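# Tie off the lantern cord, then remove the box

## Task

Fasten the lantern's cord so that it stays secured after the grippers release it. Then move the box out from beneath the lantern. The lantern must stay hanging from the peg, no lower than its starting height. It fails if it ever drops freely or ends up noticeably below where it started.

## Robot and tools

Robot: two arms, left_arm and right_arm, each ending in a two-finger gripper. Scene frame: origin at table-top height, midway between the nominal bases, +z up, +x out over the table, left_arm on the +y side. Arm names do not match image left and right. Calibrated bases in the scene frame: left_arm (-0.020, +0.312, 0) m, quat_wxyz (+1.000, 0, 0, +0.023); right_arm (+0.020, -0.363, 0) m, quat_wxyz (+1.000, 0, 0, +0.018). A camera stand sits behind the arms.

Frames: hand poses, velocities, Hand targets and wrist-camera poses are given in that arm's own base frame. Fixed cameras and the table use the scene frame. Gripper fingers point along the gripper's +z and close along its y. end_effector_position is the point between the pads, roughly 1 cm behind the fingertips. Reported poses can be off by a few cm, more at long reach.

Row format (shared by execute_actions and move): one flat list of 14 numbers, each in [-1, 1], always covering both arms: left_arm dx, dy, dz, rx, ry, rz, opening, then the same seven for right_arm. dx..rz are offsets, not poses. They are measured along that arm's base axes from its Hand target as it stood when the action or call began. Rotation is about the Hand target's position, and rx, ry, rz form one rotation vector. Scale: 1.0 = 0.6 m or 180 degrees. A translation longer than 1.0 may be shortened along its direction. Later rows in the same action do not add to earlier rows. A new action or call starts from the new Hand target, so repeating an offset moves the arm again. opening is absolute: +1 fully open (0.094 m), -1 closed. To hold an arm still, send six zeros. To keep a gripper as it is, repeat its current command, because 0 means half open.

execute_actions: actions = a list of actions. Each action holds up to 15 rows, one per 1/30 s step, and a short one repeats its last row to fill 15. Each action lasts 0.5 s. cameras: a list of names, ["all"], or []. An empty actions list returns pictures, the full state and the scene number.

move: target = one 14-number row, or a list of up to 15 rows. Every row is an offset from the same starting Hand targets. Paths are straight and end together. They run at least 0.5 s and are cut off at 10 s. They do not avoid obstacles or the other arm. speed: m/s, 0.002 to 2.9, default 0.25; rotation limit is twice that in rad/s. Give one value, or one per target. blend: corner rounding in m for lists; 0 stops at each point. opening_speed: per second on the -1..1 scale, at least 0.2. Use it to close gently on fragile things. grip_force: N per pad, 10 to 50. Give one value or one per arm; it stays set until changed. Low force closes slowly (about 8 s at 20). blocking=false returns after about 0.5 s while the move continues. The result adds a "move:" line giving the ending (done, off_target, moving, held, fault) and limits (paced = pose clipped, held = steps withheld). Opening changes at later list points apply only once everything is at rest there.

wait: seconds 0 to 10; arms hold their last command, and a running move continues. stop: brakes a running move, which needs some room. zoom_image: camera (cam_high, cam_low, cam_left_wrist, cam_right_wrist) and region [x0, y0, x1, y1] in image pixels, at most 504 by 504, taken from the newest pictures. finished_scene: scene (1 or 2). This is final, so call it only when the lantern hangs securely on its own and the box is clear.

Results: end_effector_position (m) and end_effector_quat_wxyz in the base frame. Hand target is your last commanded pose after clipping, and the next offsets count from it. Tool commands lists each gripper's current command. grip_measured uses the opening scale and reads up to about 2.5 mm wide when empty. grip_effort_nm is motor effort (negative = closing) and is not a pad force. Joint positions list six joints plus the gripper opening in m. Joint torques include gravity, and numbers 1 to 3 wrap at ±28 N m. Joint velocities may appear as "within noise". Calls that ran actions also list some step positions. Joint ranges (rad): waist -2.618..3.054, shoulder 0..3.142, elbow 0..3.142 (straight at 2.901), wrist pitch and yaw ±1.571, wrist roll ±2.094.

Controller behaviour: each step limits the commanded orientation to within 40 degrees of the measured one. The gripper often stops short of its target. Any new command, even all zeros, asks for the target again; if it still falls short, send the remaining distance. Friction and load can leave the gripper a few cm off without any contact. A blocked arm keeps pushing until you command a target back past the gripper. Fingers close to where grip_measured will read your number, then squeeze hard (about 50 to 64 N per pad). Open well above grip_measured to release.

Cameras: all 896x504. Calibration was given for each, but fixed cameras may have shifted by up to about 2.3 degrees and 9 mm. Wrist-camera images can lag while the arm moves.

Avoid: letting the lantern drop or sag, releasing the cord before it is fixed, objects leaving the table, fast impacts, hard presses, any contact between the arms (including one gripper closing on the other's fingers), strain on the wrist-camera cables, and paths passing close to an arm's own base. Motor heat builds when holding loads, reaching far or pushing. MOTOR HOT appears at 75 °C. At 90 °C that arm folds and stops working, and at 100 °C it collapses. Loose objects may occasionally get nudged.

Each tool is called after ">>>" as name([rows], argument=value, ...), one row to a line, values as JSON.

## Session

>>> execute_actions(actions=[])

Scene clock: 0.00 s.
left_arm: end_effector_position=(+0.3286, -0.1026, +0.1949) grip_measured=+1.000 grip_effort_nm=n/a end_effector_quat_wxyz=(+0.645, +0.135, +0.676, -0.330) | right_arm: end_effector_position=(+0.2960, +0.0939, +0.1705) grip_measured=+1.000 grip_effort_nm=n/a end_effector_quat_wxyz=(+0.556, -0.209, +0.797, -0.107)
Joint positions: left_arm=[0.045 1.324 0.21 1.179 0.714 -0.319 0.094] | right_arm=[0.566 0.823 0.389 0.021 0.463 -0.253 0.094]
Joint velocities: within noise
Joint torques (N m): no reading
Motor temperatures (°C): left_arm=[23 27 30 31 26 27 27] | right_arm=[27 30 33 30 25 25 22]
Heat: left arm: 31 °C; right arm: 33 °C.
Hand target: left_arm +0.3291, -0.1025, +0.1954; +0.645, +0.135, +0.676, -0.330 | right_arm +0.2967, +0.0939, +0.1761; +0.561, -0.205, +0.795, -0.105
Tool commands: left_gripper/opening=+1.0 right_gripper/opening=+1.0

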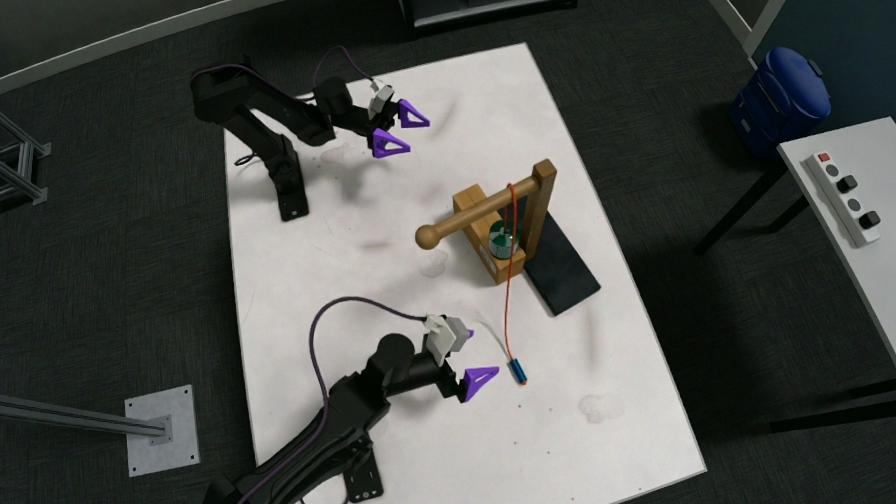

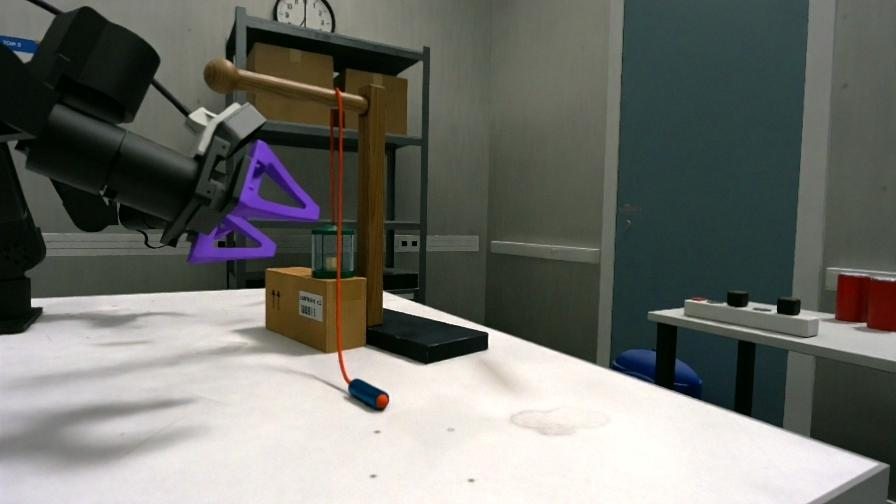

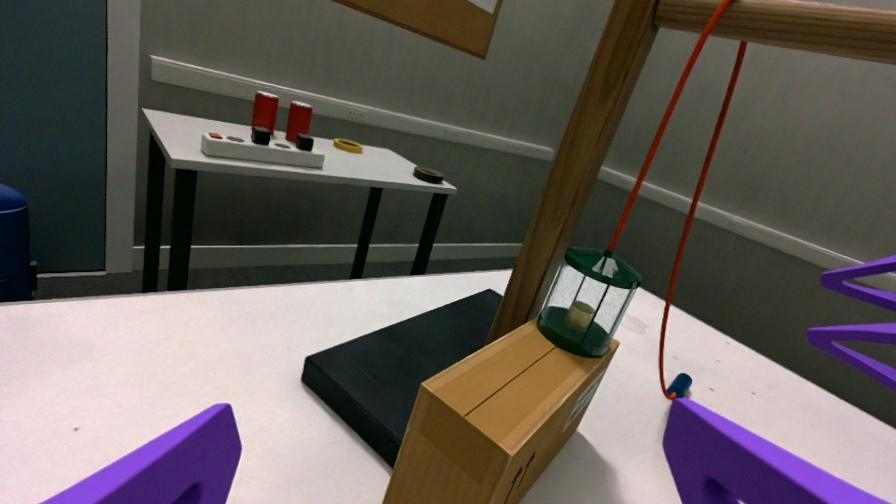

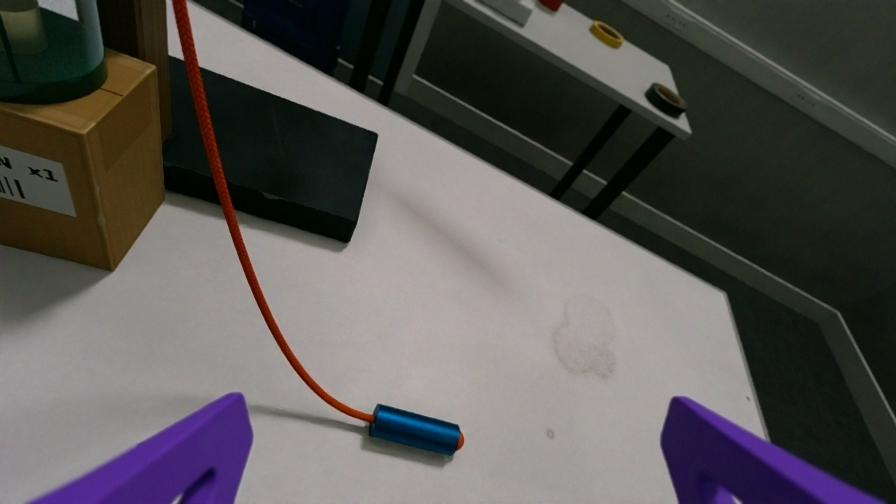

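>>> zoom_image(camera="cam_low", region=[180, 40, 520, 440])

>>> zoom_image(camera="cam_high", region=[380, 140, 620, 400])

Scaled by 1.260 from the camera's 896x504 image, which has a finer 1280x720 frame.

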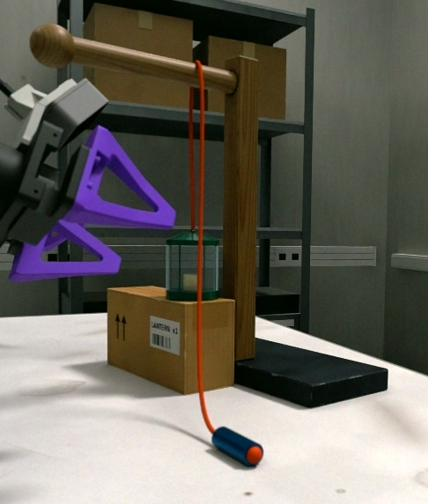

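Scaled by 1.938 from the camera's 896x504 image, which has a finer 1280x720 frame.

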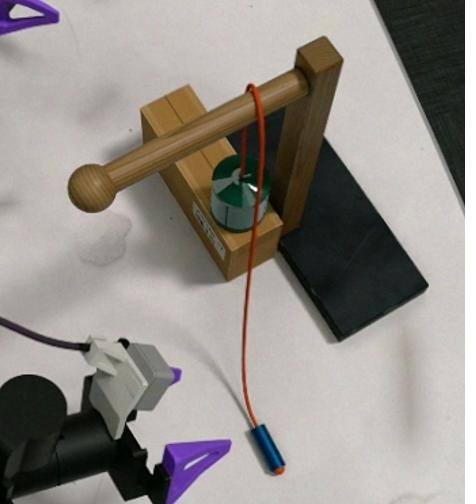

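>>> move(target=[0,0,0,0,0,0,1,0.107,-0.115,-0.093,-0.1587,0.2878,0.3315,1], cameras=["all"])

Scene clock: 19.80 s.
left_arm: end_effector_position=(+0.3286, -0.1026, +0.1949) grip_measured=+1.000 grip_effort_nm=0.02 end_effector_quat_wxyz=(+0.645, +0.135, +0.676, -0.330) | right_arm: end_effector_position=(+0.3585, +0.0239, +0.1194) grip_measured=+1.000 grip_effort_nm=0.03 end_effector_quat_wxyz=(-0.094, +0.698, -0.704, -0.089)
Joint positions: left_arm=[0.045 1.324 0.21 1.179 0.714 -0.319 0.094] | right_arm=[-0.065 1.904 1.648 -1.323 -0.259 -1.628 0.094]
Joint torques (N m): left_arm=[-0.1 -4.46 5 1.89 -0.09 0.01] | right_arm=[0.23 -7.61 7.75 0.3 -0.19 -0.09]
Heat: left arm: 35 °C; right arm: 35 °C.
Hand target: left_arm +0.3291, -0.1025, +0.1954; +0.645, +0.135, +0.676, -0.330 | right_arm +0.3608, +0.0250, +0.1203; -0.092, +0.702, -0.700, -0.092
Off the commanded pose: left_arm 0.001 m, 0 deg | right_arm 0.003 m, 1 deg.
move: done
camera_calibration:
cam_right_wrist: T_world_to_cam=[[0.999965, 0.007953, -0.00276686, -0.35711], [0.00830483, -0.98575, 0.168011, 0.0405084], [-0.00139124, -0.168028, -0.985781, 0.212349], [0, 0, 0, 1]] pos_world=[0.357057, 0.0784519, 0.201536]

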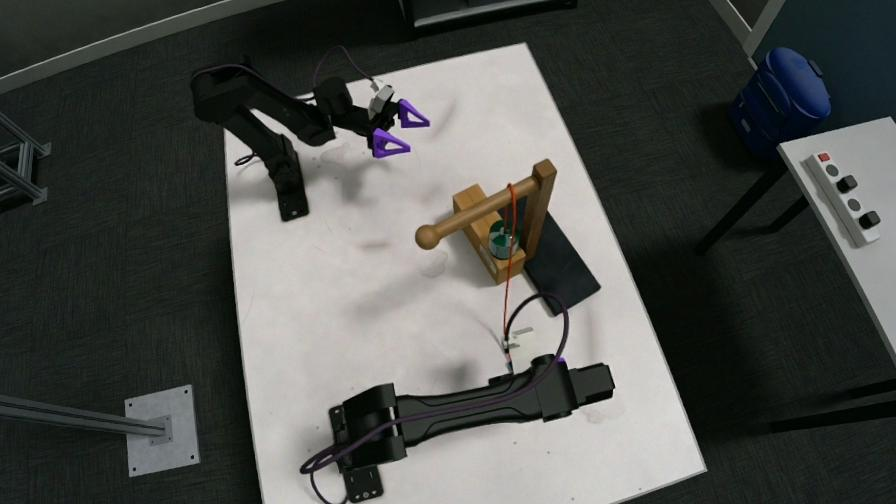

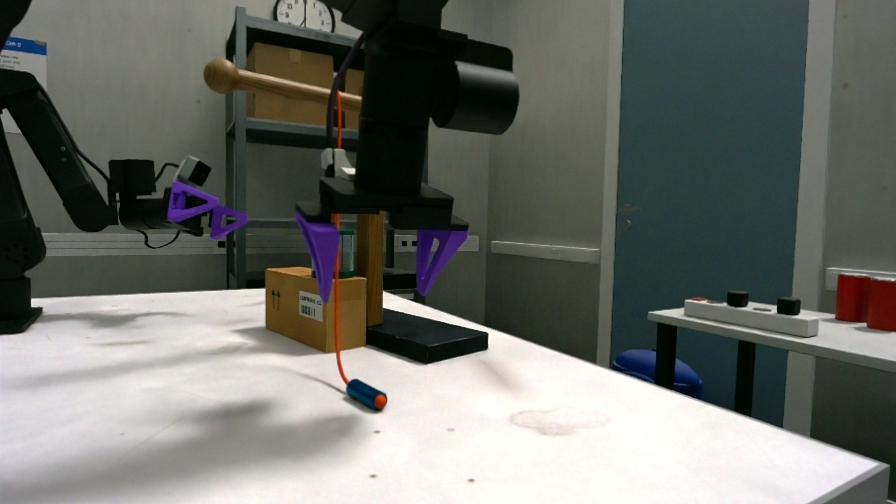

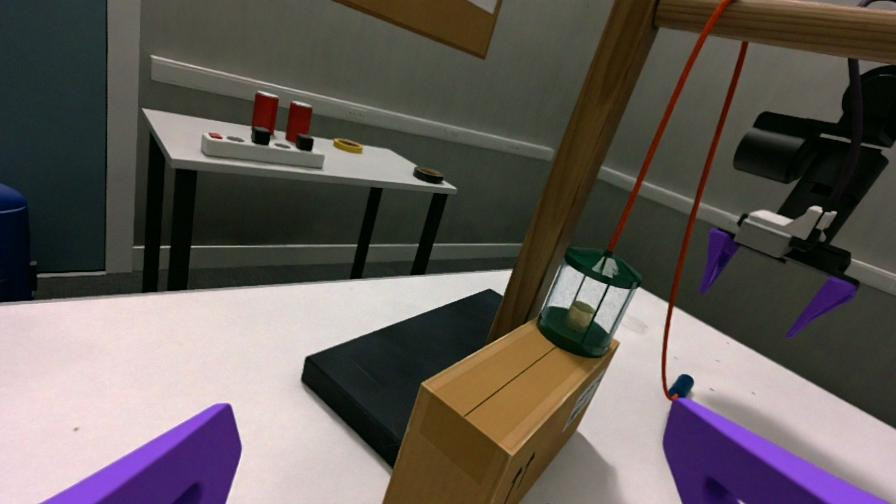

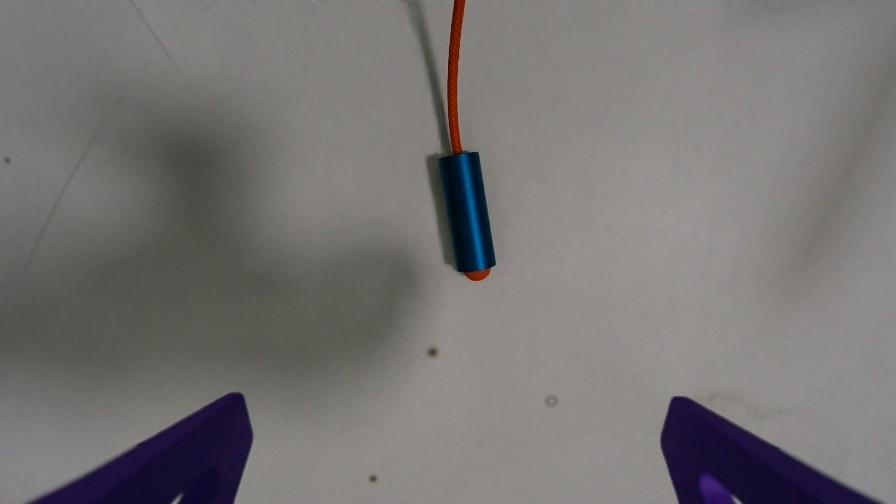

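>>> move(target=[0,0,0,0,0,0,1,0.008,0.055,-0.117,0,0,0.044,0.3], cameras=["cam_right_wrist","cam_low"])

Scene clock: 23.27 s.
left_arm: end_effector_position=(+0.3286, -0.1026, +0.1949) grip_measured=+1.000 grip_effort_nm=0.02 end_effector_quat_wxyz=(+0.645, +0.135, +0.676, -0.330) | right_arm: end_effector_position=(+0.3655, +0.0579, +0.0527) grip_measured=+0.301 grip_effort_nm=-0.04 end_effector_quat_wxyz=(-0.085, +0.746, -0.653, -0.097)
Joint positions: left_arm=[0.045 1.324 0.21 1.179 0.714 -0.319 0.094] | right_arm=[0.03 1.998 1.51 -1.11 -0.257 -1.677 0.061]
Joint torques (N m): left_arm=[0.02 -4.49 5 1.89 -0.08 -0.01] | right_arm=[-0.08 -9.03 5.37 0.45 -0.2 -0.1]
Motor temperatures (°C): left_arm=[23 27 31 36 26 27 27] | right_arm=[27 30 35 32 25 25 22]
Heat: left arm: 36 °C; right arm: 35 °C.
Hand target: left_arm +0.3291, -0.1025, +0.1954; +0.645, +0.135, +0.676, -0.330 | right_arm +0.3656, +0.0579, +0.0501; -0.086, +0.748, -0.650, -0.099
Off the commanded pose: left_arm 0.001 m, 0 deg | right_arm 0.003 m, 0 deg.
move: done
camera_calibration:
cam_right_wrist: T_world_to_cam=[[0.988649, 0.150001, -0.00850044, -0.368342], [0.149263, -0.974187, 0.169351, 0.0329516], [0.0171218, -0.168698, -0.985519, 0.145452], [0, 0, 0, 1]] pos_world=[0.356753, 0.11189, 0.134634]
Images, in order (width x height): cam_low 896x504, cam_right_wrist 896x504.

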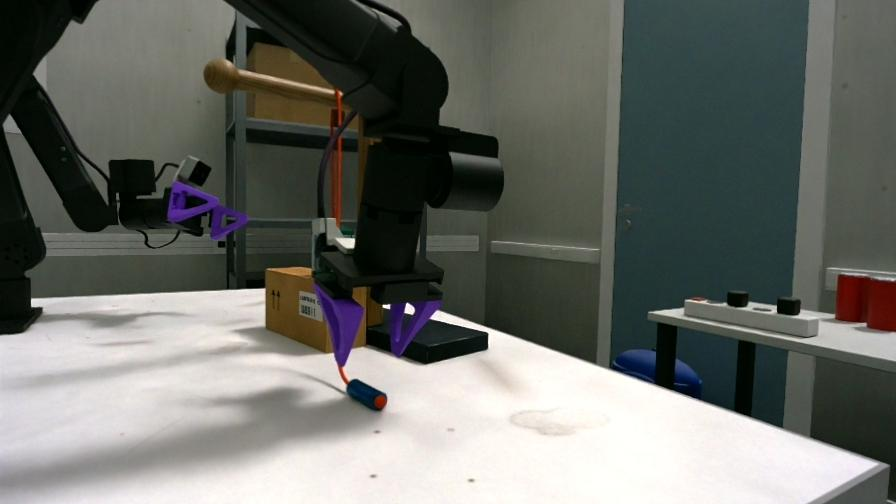

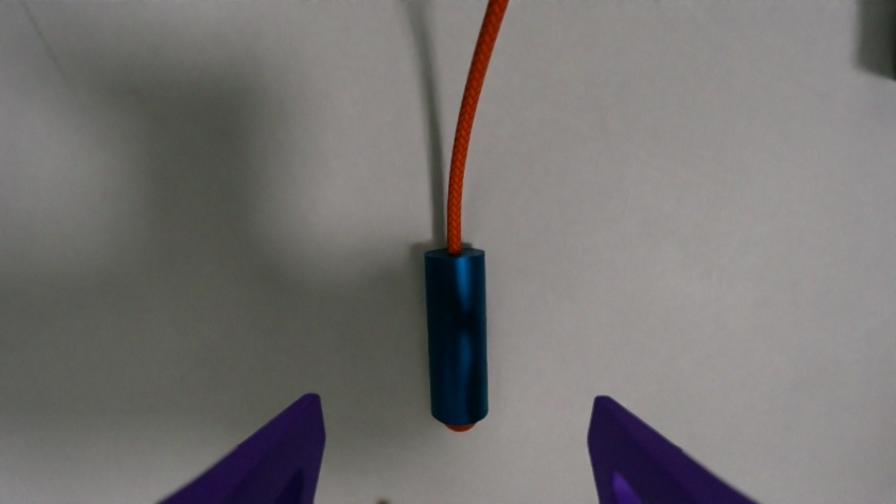

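>>> move([
  [0,0,0,0,0,0,1,0,0.0143,-0.054,0,0,0,0.3],
  [0,0,0,0,0,0,1,0,0.0143,-0.054,0,0,0,-0.9],
], speed=0.1, grip_force=35, cameras=["cam_right_wrist","cam_low"])

Scene clock: 28.60 s.
left_arm: end_effector_position=(+0.3286, -0.1026, +0.1949) grip_measured=+1.000 grip_effort_nm=0.02 end_effector_quat_wxyz=(+0.645, +0.135, +0.676, -0.330) | right_arm: end_effector_position=(+0.3685, +0.0641, +0.0246) grip_measured=-0.899 grip_effort_nm=-0.05 end_effector_quat_wxyz=(-0.090, +0.749, -0.650, -0.091)
Joint positions: left_arm=[0.045 1.324 0.21 1.179 0.714 -0.319 0.094] | right_arm=[0.047 2.026 1.435 -0.987 -0.257 -1.667 0.005]
Joint torques (N m): left_arm=[-0.05 -4.48 5.04 1.88 -0.09 0] | right_arm=[0.39 -8.47 5 0.48 -0.2 0.06]
Heat: left arm: 36 °C; right arm: 34 °C.
Hand target: left_arm +0.3291, -0.1025, +0.1954; +0.645, +0.135, +0.676, -0.330 | right_arm +0.3657, +0.0665, +0.0177; -0.086, +0.748, -0.650, -0.099
Off the commanded pose: left_arm 0.001 m, 0 deg | right_arm 0.008 m, 1 deg.
grip_force (N): 35, 35
move: done
camera_calibration:
cam_right_wrist: T_world_to_cam=[[0.987544, 0.157081, 0.0091239, -0.37298], [0.153216, -0.973207, 0.171443, 0.0417406], [0.0358098, -0.167909, -0.985152, 0.111852], [0, 0, 0, 1]] pos_world=[0.357933, 0.117991, 0.106438]
Images, in order (width x height): cam_low 896x504, cam_right_wrist 896x504.

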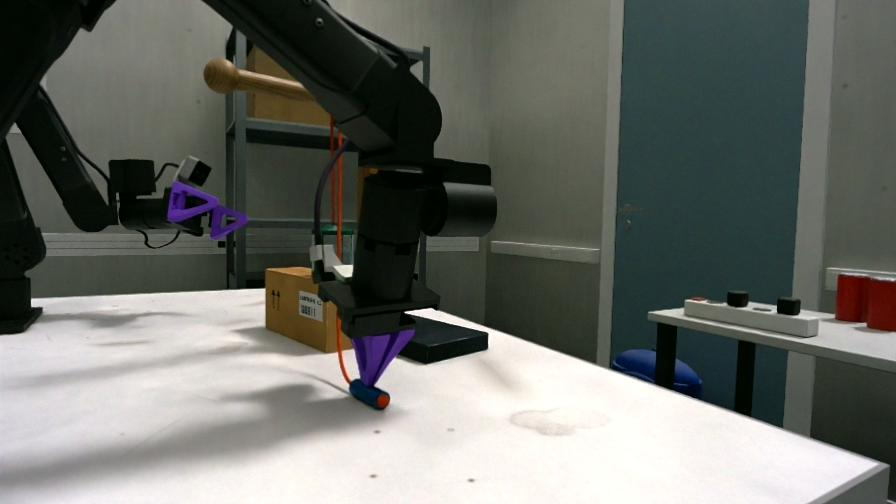

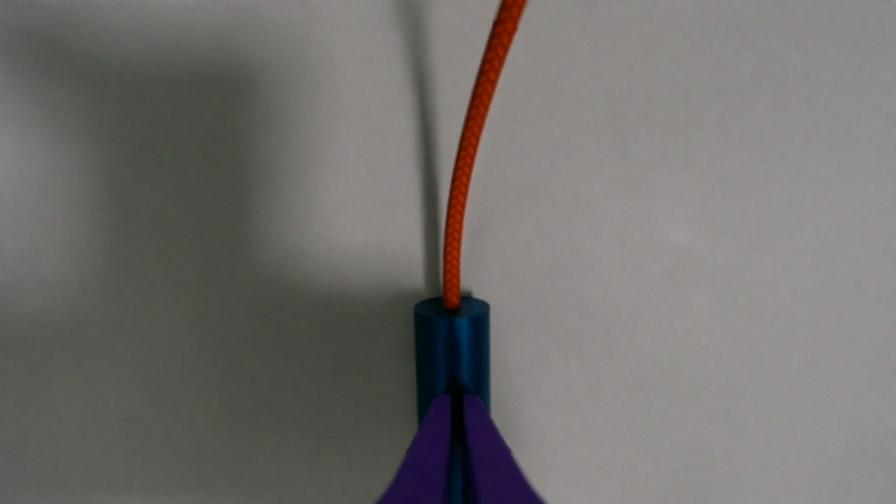

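>>> move(target=[0,0,0,0,0,0,1,0,0,0,0,0,0,-0.1], speed=0.1, cameras=["cam_right_wrist"])

>>> move(target=[0,0,0,0,0,0,1,-0.004,0.006,-0.011,0,0,0,-0.1], speed=0.1, cameras=["cam_right_wrist","cam_low"])

Scene clock: 30.10 s.
left_arm: end_effector_position=(+0.3286, -0.1026, +0.1949) grip_measured=+1.000 grip_effort_nm=0.02 end_effector_quat_wxyz=(+0.645, +0.135, +0.676, -0.330) | right_arm: end_effector_position=(+0.3689, +0.0641, +0.0245) grip_measured=-0.101 grip_effort_nm=0.10 end_effector_quat_wxyz=(-0.091, +0.749, -0.650, -0.090)
Joint positions: left_arm=[0.045 1.324 0.21 1.179 0.714 -0.319 0.094] | right_arm=[0.047 2.026 1.435 -0.986 -0.257 -1.667 0.042]
Joint torques (N m): left_arm=[-0.03 -4.49 5.01 1.89 -0.08 0] | right_arm=[0.4 -8.53 4.97 0.48 -0.2 0.06]
Heat: left arm: 36 °C; right arm: 34 °C.
Hand target: left_arm +0.3291, -0.1025, +0.1954; +0.645, +0.135, +0.676, -0.330 | right_arm +0.3657, +0.0665, +0.0177; -0.086, +0.748, -0.650, -0.098
Off the commanded pose: left_arm 0.001 m, 0 deg | right_arm 0.008 m, 1 deg.
grip_force (N): 35, 35
move: done
camera_calibration:
cam_right_wrist: T_world_to_cam=[[0.98753, 0.157092, 0.010325, -0.373399], [0.153019, -0.973207, 0.171622, 0.0417634], [0.0370088, -0.167902, -0.985109, 0.111308], [0, 0, 0, 1]] pos_world=[0.358232, 0.117991, 0.106339]
Images, in order (width x height): cam_right_wrist 896x504.

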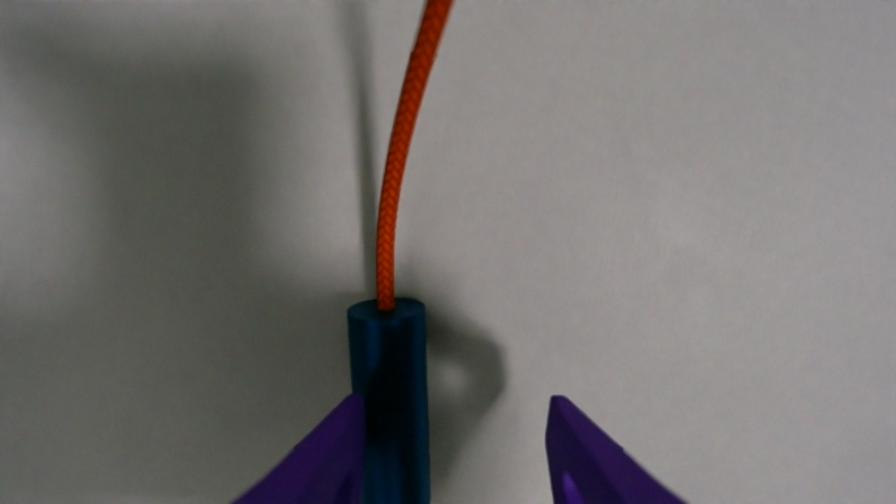

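Scene clock: 31.03 s.
left_arm: end_effector_position=(+0.3286, -0.1026, +0.1949) grip_measured=+1.000 grip_effort_nm=0.02 end_effector_quat_wxyz=(+0.645, +0.135, +0.676, -0.330) | right_arm: end_effector_position=(+0.3673, +0.0664, +0.0188) grip_measured=-0.101 grip_effort_nm=0.10 end_effector_quat_wxyz=(-0.092, +0.749, -0.651, -0.089)
Joint positions: left_arm=[0.045 1.324 0.21 1.179 0.714 -0.319 0.094] | right_arm=[0.053 2.026 1.411 -0.957 -0.257 -1.658 0.042]
Joint torques (N m): left_arm=[0.01 -4.48 5 1.9 -0.08 -0.01] | right_arm=[0.65 -8.42 4.77 0.5 -0.2 0.07]
Heat: left arm: 36 °C; right arm: 34 °C.
Hand target: left_arm +0.3291, -0.1025, +0.1954; +0.645, +0.135, +0.676, -0.330 | right_arm +0.3633, +0.0700, +0.0111; -0.086, +0.748, -0.650, -0.098
Off the commanded pose: left_arm 0.001 m, 0 deg | right_arm 0.009 m, 1 deg.
grip_force (N): 35, 35
move: done
camera_calibration:
cam_right_wrist: T_world_to_cam=[[0.987928, 0.15445, 0.0120054, -0.372128], [0.150127, -0.973628, 0.171783, 0.0463875], [0.0382207, -0.167907, -0.985062, 0.105719], [0, 0, 0, 1]] pos_world=[0.356631, 0.120391, 0.100639]
Images, in order (width x height): cam_low 896x504, cam_right_wrist 896x504.

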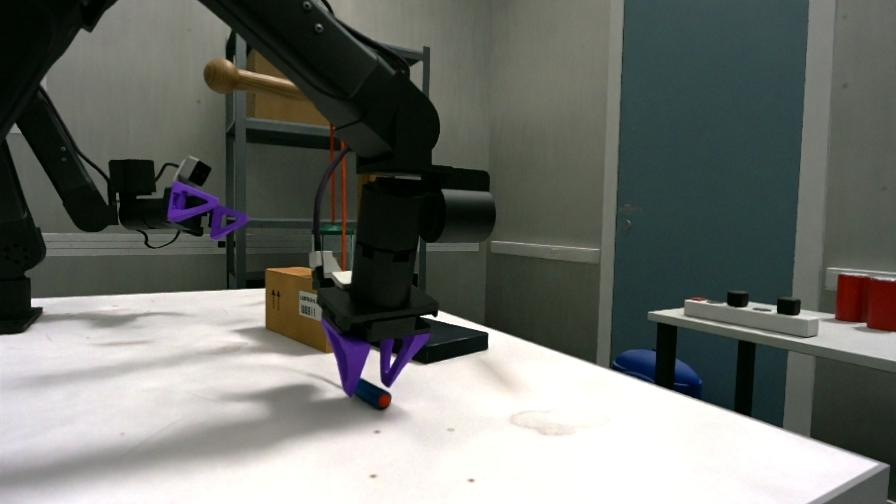

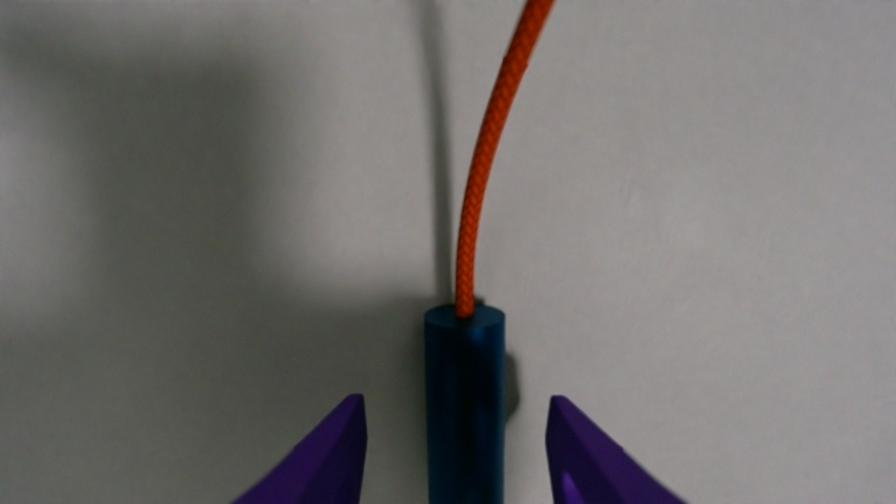

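>>> move(target=[0,0,0,0,0,0,1,0,0,0,0,0,0,-0.9], speed=0.1, cameras=["cam_right_wrist","cam_low"])

Scene clock: 33.13 s.
left_arm: end_effector_position=(+0.3286, -0.1026, +0.1949) grip_measured=+1.000 grip_effort_nm=0.02 end_effector_quat_wxyz=(+0.645, +0.135, +0.676, -0.330) | right_arm: end_effector_position=(+0.3675, +0.0664, +0.0188) grip_measured=-0.654 grip_effort_nm=-0.67 end_effector_quat_wxyz=(-0.092, +0.749, -0.651, -0.089)
Joint positions: left_arm=[0.045 1.324 0.21 1.179 0.714 -0.319 0.094] | right_arm=[0.053 2.026 1.411 -0.957 -0.257 -1.657 0.016]
Joint torques (N m): left_arm=[-0.02 -4.51 5 1.9 -0.08 0] | right_arm=[0.68 -8.4 4.81 0.49 -0.21 0.08]
Heat: left arm: 37 °C; right arm: 34 °C.
Hand target: left_arm +0.3291, -0.1025, +0.1954; +0.645, +0.135, +0.676, -0.330 | right_arm +0.3633, +0.0700, +0.0111; -0.086, +0.748, -0.650, -0.099
Off the commanded pose: left_arm 0.001 m, 0 deg | right_arm 0.009 m, 1 deg.
grip_force (N): 35, 35
move: done
camera_calibration:
cam_right_wrist: T_world_to_cam=[[0.98798, 0.154058, 0.0126779, -0.372364], [0.149624, -0.973691, 0.171865, 0.0465363], [0.0388215, -0.167902, -0.985039, 0.105495], [0, 0, 0, 1]] pos_world=[0.35683, 0.12039, 0.100639]
Images, in order (width x height): cam_low 896x504, cam_right_wrist 896x504.

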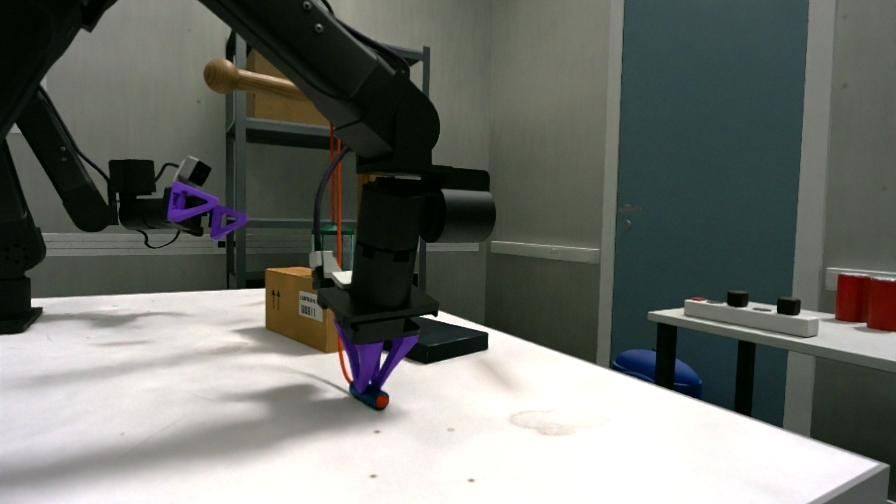

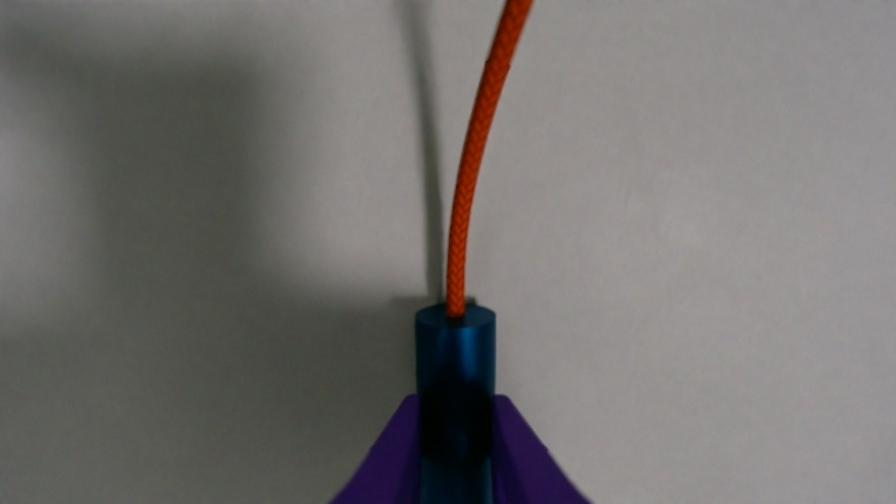

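>>> move([
  [0,0,0,0,0,0,1,0,0,0.1,0,0,0,-0.9],
  [0,0,0,0,0,0,1,-0.055,0.083,0.35,0.279,-0.0293,-0.1455,-0.9],
], speed=0.2, blend=0.03, cameras=["all"])

Scene clock: 39.30 s.
left_arm: end_effector_position=(+0.3286, -0.1026, +0.1949) grip_measured=+1.000 grip_effort_nm=0.02 end_effector_quat_wxyz=(+0.645, +0.135, +0.676, -0.330) | right_arm: end_effector_position=(+0.3347, +0.1177, +0.2091) grip_measured=-0.657 grip_effort_nm=-0.73 end_effector_quat_wxyz=(+0.423, -0.482, +0.704, +0.305)
Joint positions: left_arm=[0.045 1.324 0.21 1.179 0.714 -0.319 0.094] | right_arm=[-0.122 1.51 1.166 -0.82 -1.051 -1.086 0.016]
Joint torques (N m): left_arm=[-0.03 -4.49 5.05 1.9 -0.09 -0.01] | right_arm=[-0.25 -8.2 5.5 1.05 -0.86 0.03]
Heat: left arm: 37 °C; right arm: 34 °C.
Hand target: left_arm +0.3291, -0.1025, +0.1954; +0.645, +0.135, +0.676, -0.330 | right_arm +0.3302, +0.1199, +0.2211; +0.440, -0.484, +0.691, +0.308
Off the commanded pose: left_arm 0.001 m, 0 deg | right_arm 0.013 m, 3 deg.
grip_force (N): 35, 35
move: off_target (right_arm); blend cut to 0.0299 m at target 1
camera_calibration:
cam_right_wrist: T_world_to_cam=[[0.943485, -0.331077, -0.0149703, -0.272453], [-0.268525, -0.737194, -0.620032, 0.346323], [0.194242, 0.589011, -0.784434, 0.119671], [0, 0, 0, 1]] pos_world=[0.326806, 0.094617, 0.304527]

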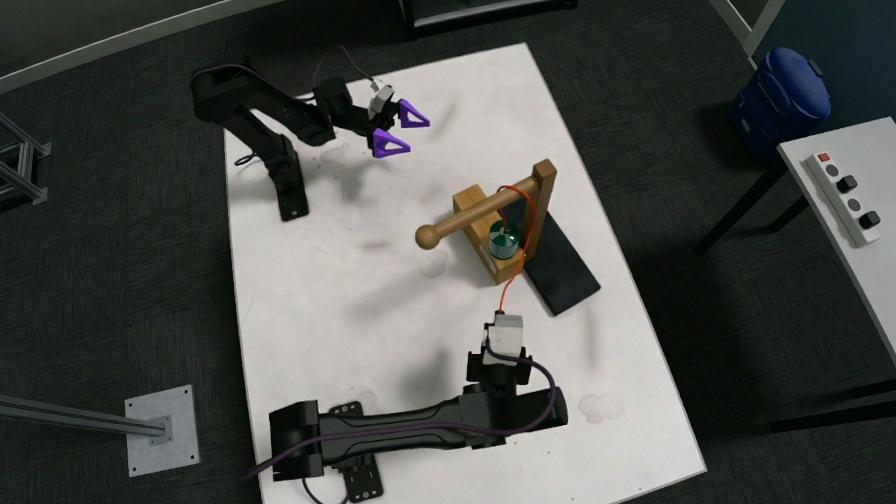

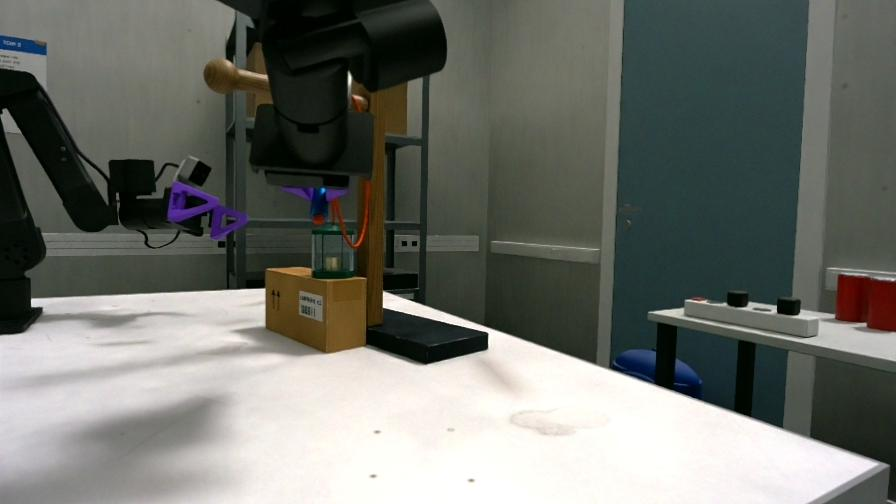

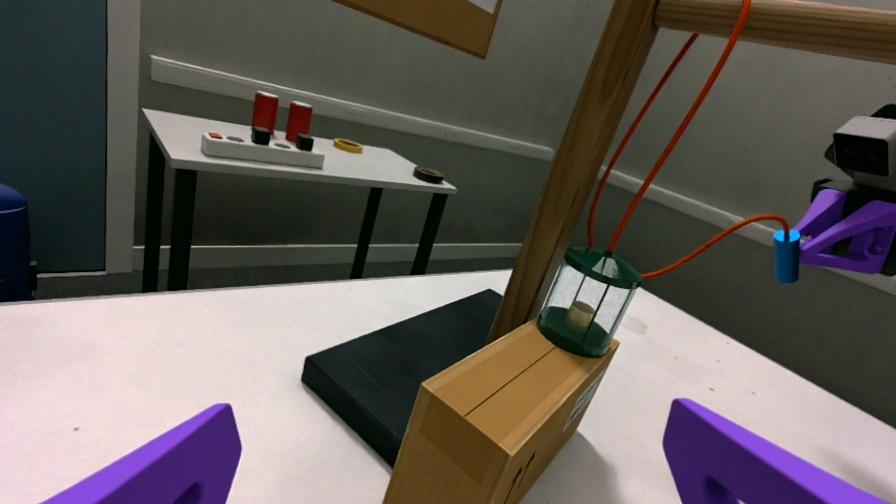

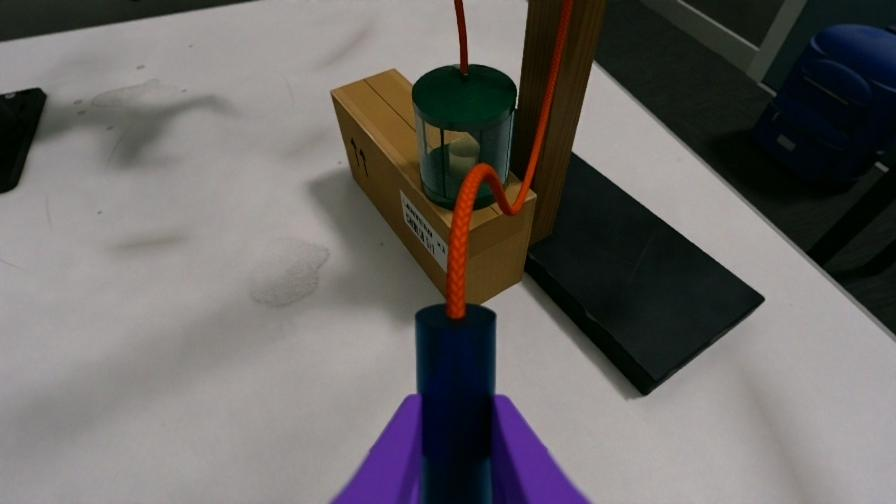

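>>> move([
  [-0.15,0.1,0,0,0,0,1,-0.267,0.083,-0.035,0,0,-0.0556,-0.9],
  [-0.15,0.1,0,0,0,0,1,-0.3,0.37,-0.02,-0.072,0.042,-0.0556,-0.9],
], speed=0.2, blend=0.03, cameras=["all"])

Scene clock: 47.20 s.
left_arm: end_effector_position=(+0.2409, -0.0426, +0.1989) grip_measured=+1.000 grip_effort_nm=0.02 end_effector_quat_wxyz=(+0.647, +0.138, +0.674, -0.329) | right_arm: end_effector_position=(+0.1485, +0.3368, +0.1962) grip_measured=-0.657 grip_effort_nm=-0.73 end_effector_quat_wxyz=(+0.351, -0.453, +0.791, +0.214)
Joint positions: left_arm=[0.6 0.818 0.014 0.986 1.269 -0.442 0.094] | right_arm=[1.201 1.22 0.964 -0.472 0.1 0.116 0.016]
Joint torques (N m): left_arm=[0.55 -1.24 4.78 1.39 -0.09 0.03] | right_arm=[0.5 -3.64 9.31 1.59 0.15 0.11]
Heat: left arm: 37 °C; right arm: 34 °C.
Hand target: left_arm +0.2391, -0.0425, +0.1953; +0.644, +0.135, +0.676, -0.330 | right_arm +0.1503, +0.3419, +0.2092; +0.362, -0.447, +0.788, +0.220
Off the commanded pose: left_arm 0.004 m, 1 deg | right_arm 0.014 m, 2 deg.
grip_force (N): 35, 35
move: off_target (right_arm)
camera_calibration:
cam_left_wrist: T_world_to_cam=[[-0.615919, -0.736932, 0.278523, 0.0612058], [-0.428461, 0.0166606, -0.903407, 0.324912], [0.661109, -0.675762, -0.326008, -0.0353946], [0, 0, 0, 1]] pos_world=[0.20031, 0.015773, 0.264942]
cam_right_wrist: T_world_to_cam=[[0.876823, -0.480478, -0.0179746, 0.0362632], [-0.445481, -0.797754, -0.406369, 0.454651], [0.180912, 0.364321, -0.913532, 0.119731], [0, 0, 0, 1]] pos_world=[0.149081, 0.336503, 0.294785]

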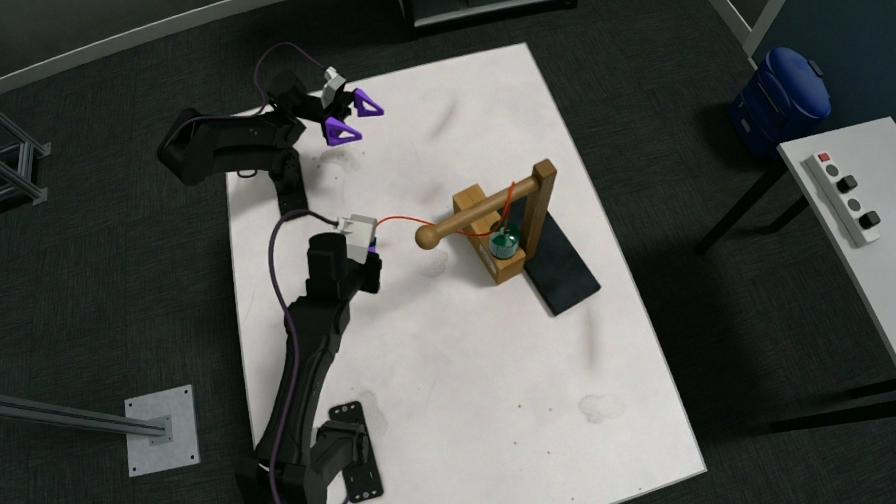

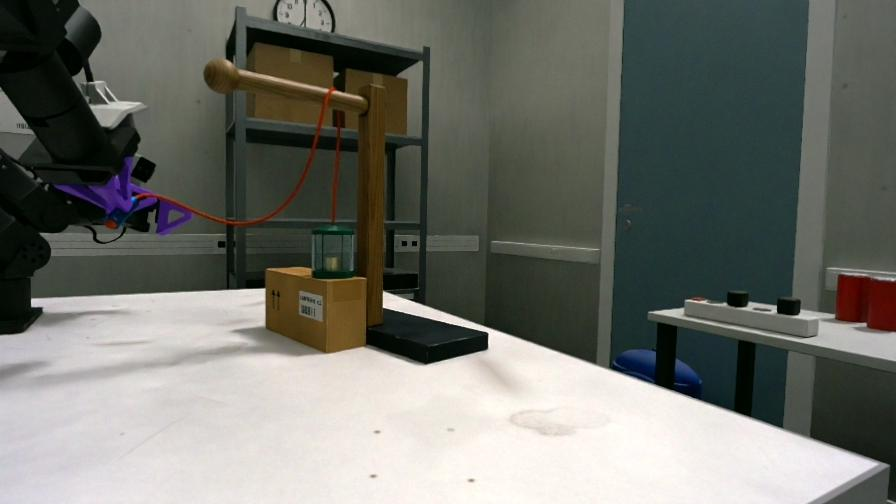

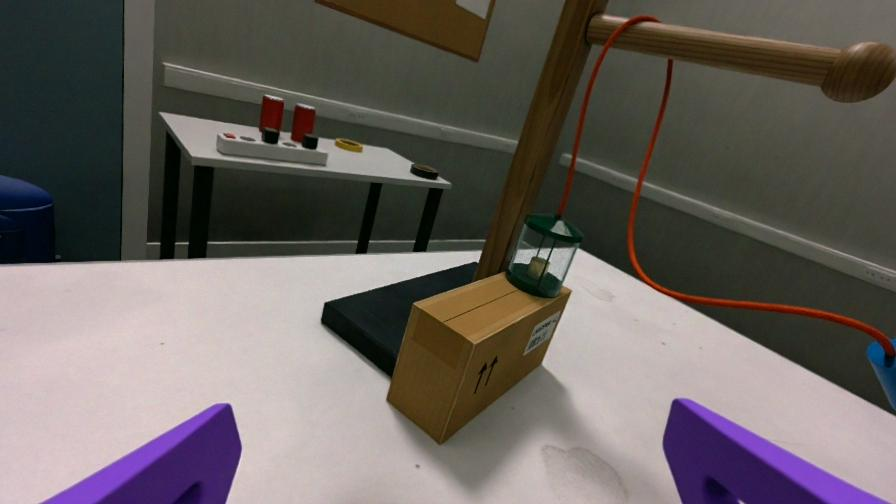

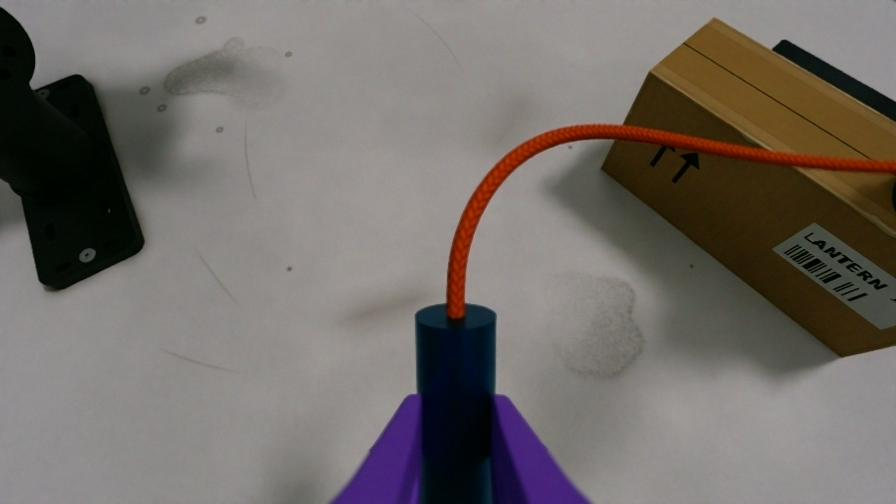

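>>> move([
  [0,0,0,0,0,0,1,0,0.073,0.4,0,0,0,-0.9],
  [0,0,0,0,0,0,1,0.4,0.097,0.40,0.072,-0.042,-0.02,-0.9],
], speed=0.2, blend=0.03, cameras=["all"])

Scene clock: 52.03 s.
left_arm: end_effector_position=(+0.2409, -0.0426, +0.1988) grip_measured=+1.000 grip_effort_nm=0.02 end_effector_quat_wxyz=(+0.647, +0.138, +0.674, -0.329) | right_arm: end_effector_position=(+0.3910, +0.3955, +0.4407) grip_measured=-0.657 grip_effort_nm=-0.73 end_effector_quat_wxyz=(+0.493, -0.373, +0.737, +0.271)
Joint positions: left_arm=[0.6 0.818 0.014 0.986 1.269 -0.442 0.094] | right_arm=[0.712 2.181 2.846 -1.052 -0.241 -0.063 0.016]
Joint torques (N m): left_arm=[0.57 -1.22 4.81 1.39 -0.09 0.02] | right_arm=[0.27 -9.43 6.56 1.98 -0.22 -0.04]
Heat: left arm: 36 °C; right arm: 34 °C.
Hand target: left_arm +0.2391, -0.0425, +0.1953; +0.644, +0.135, +0.676, -0.330 | right_arm +0.3903, +0.4002, +0.4491; +0.468, -0.392, +0.746, +0.266
Off the commanded pose: left_arm 0.004 m, 1 deg | right_arm 0.010 m, 4 deg.
elbow stopped short (right arm): the move would have taken joint 3 (elbow) straighter than the controller allows.
grip_force (N): 35, 35
move: off_target (right_arm)
camera_calibration:
cam_left_wrist: T_world_to_cam=[[-0.61582, -0.736869, 0.278907, 0.061083], [-0.428784, 0.0164609, -0.903257, 0.324941], [0.660991, -0.675835, -0.326095, -0.0353467], [0, 0, 0, 1]] pos_world=[0.200309, 0.0157729, 0.264942]
cam_right_wrist: T_world_to_cam=[[0.828275, -0.559864, -0.0226526, -0.0912985], [-0.415921, -0.587227, -0.694387, 0.740938], [0.37546, 0.584565, -0.719245, 0.0290844], [0, 0, 0, 1]] pos_world=[0.372872, 0.366982, 0.533348]

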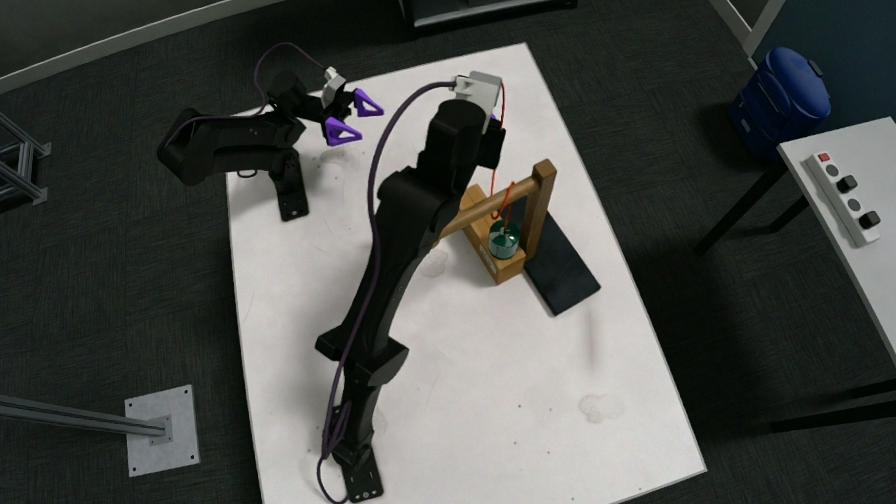

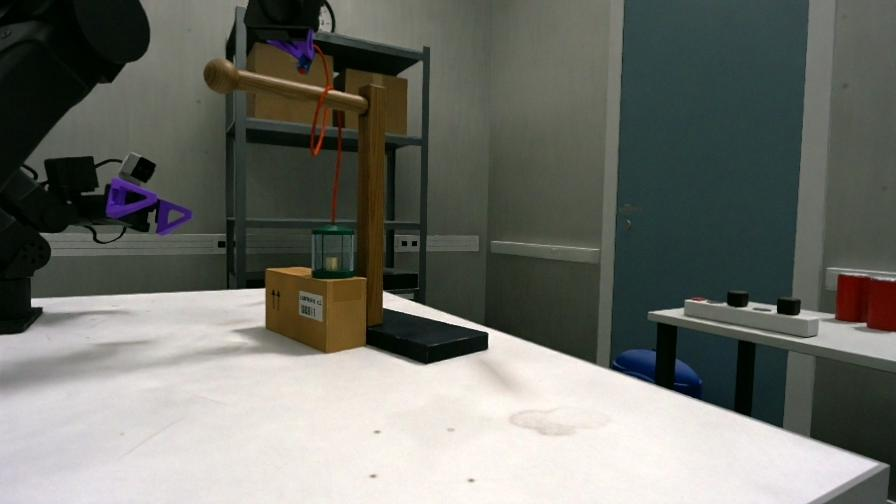

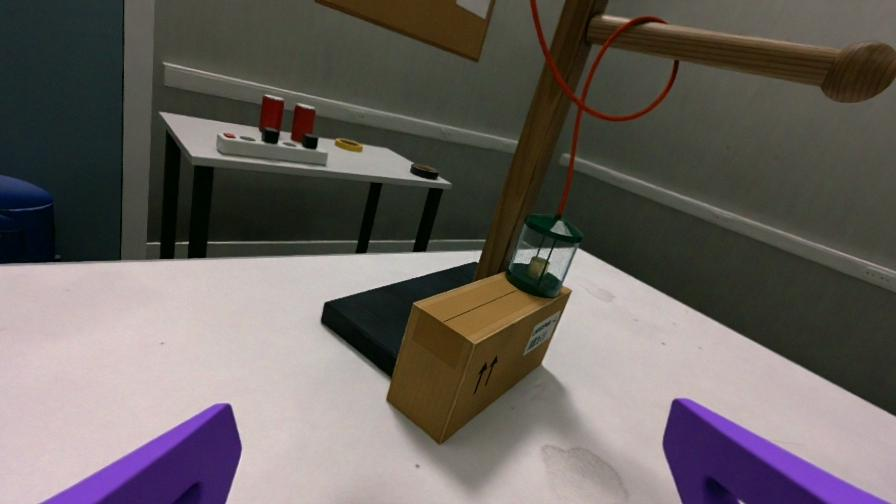

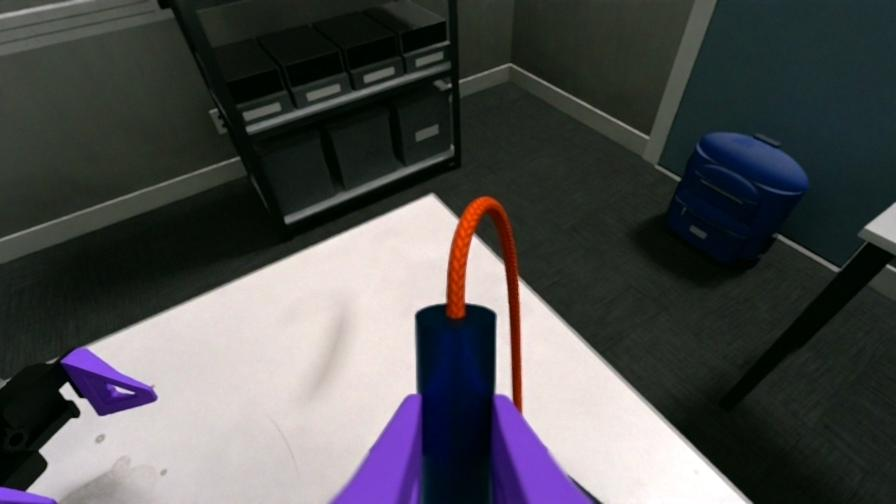

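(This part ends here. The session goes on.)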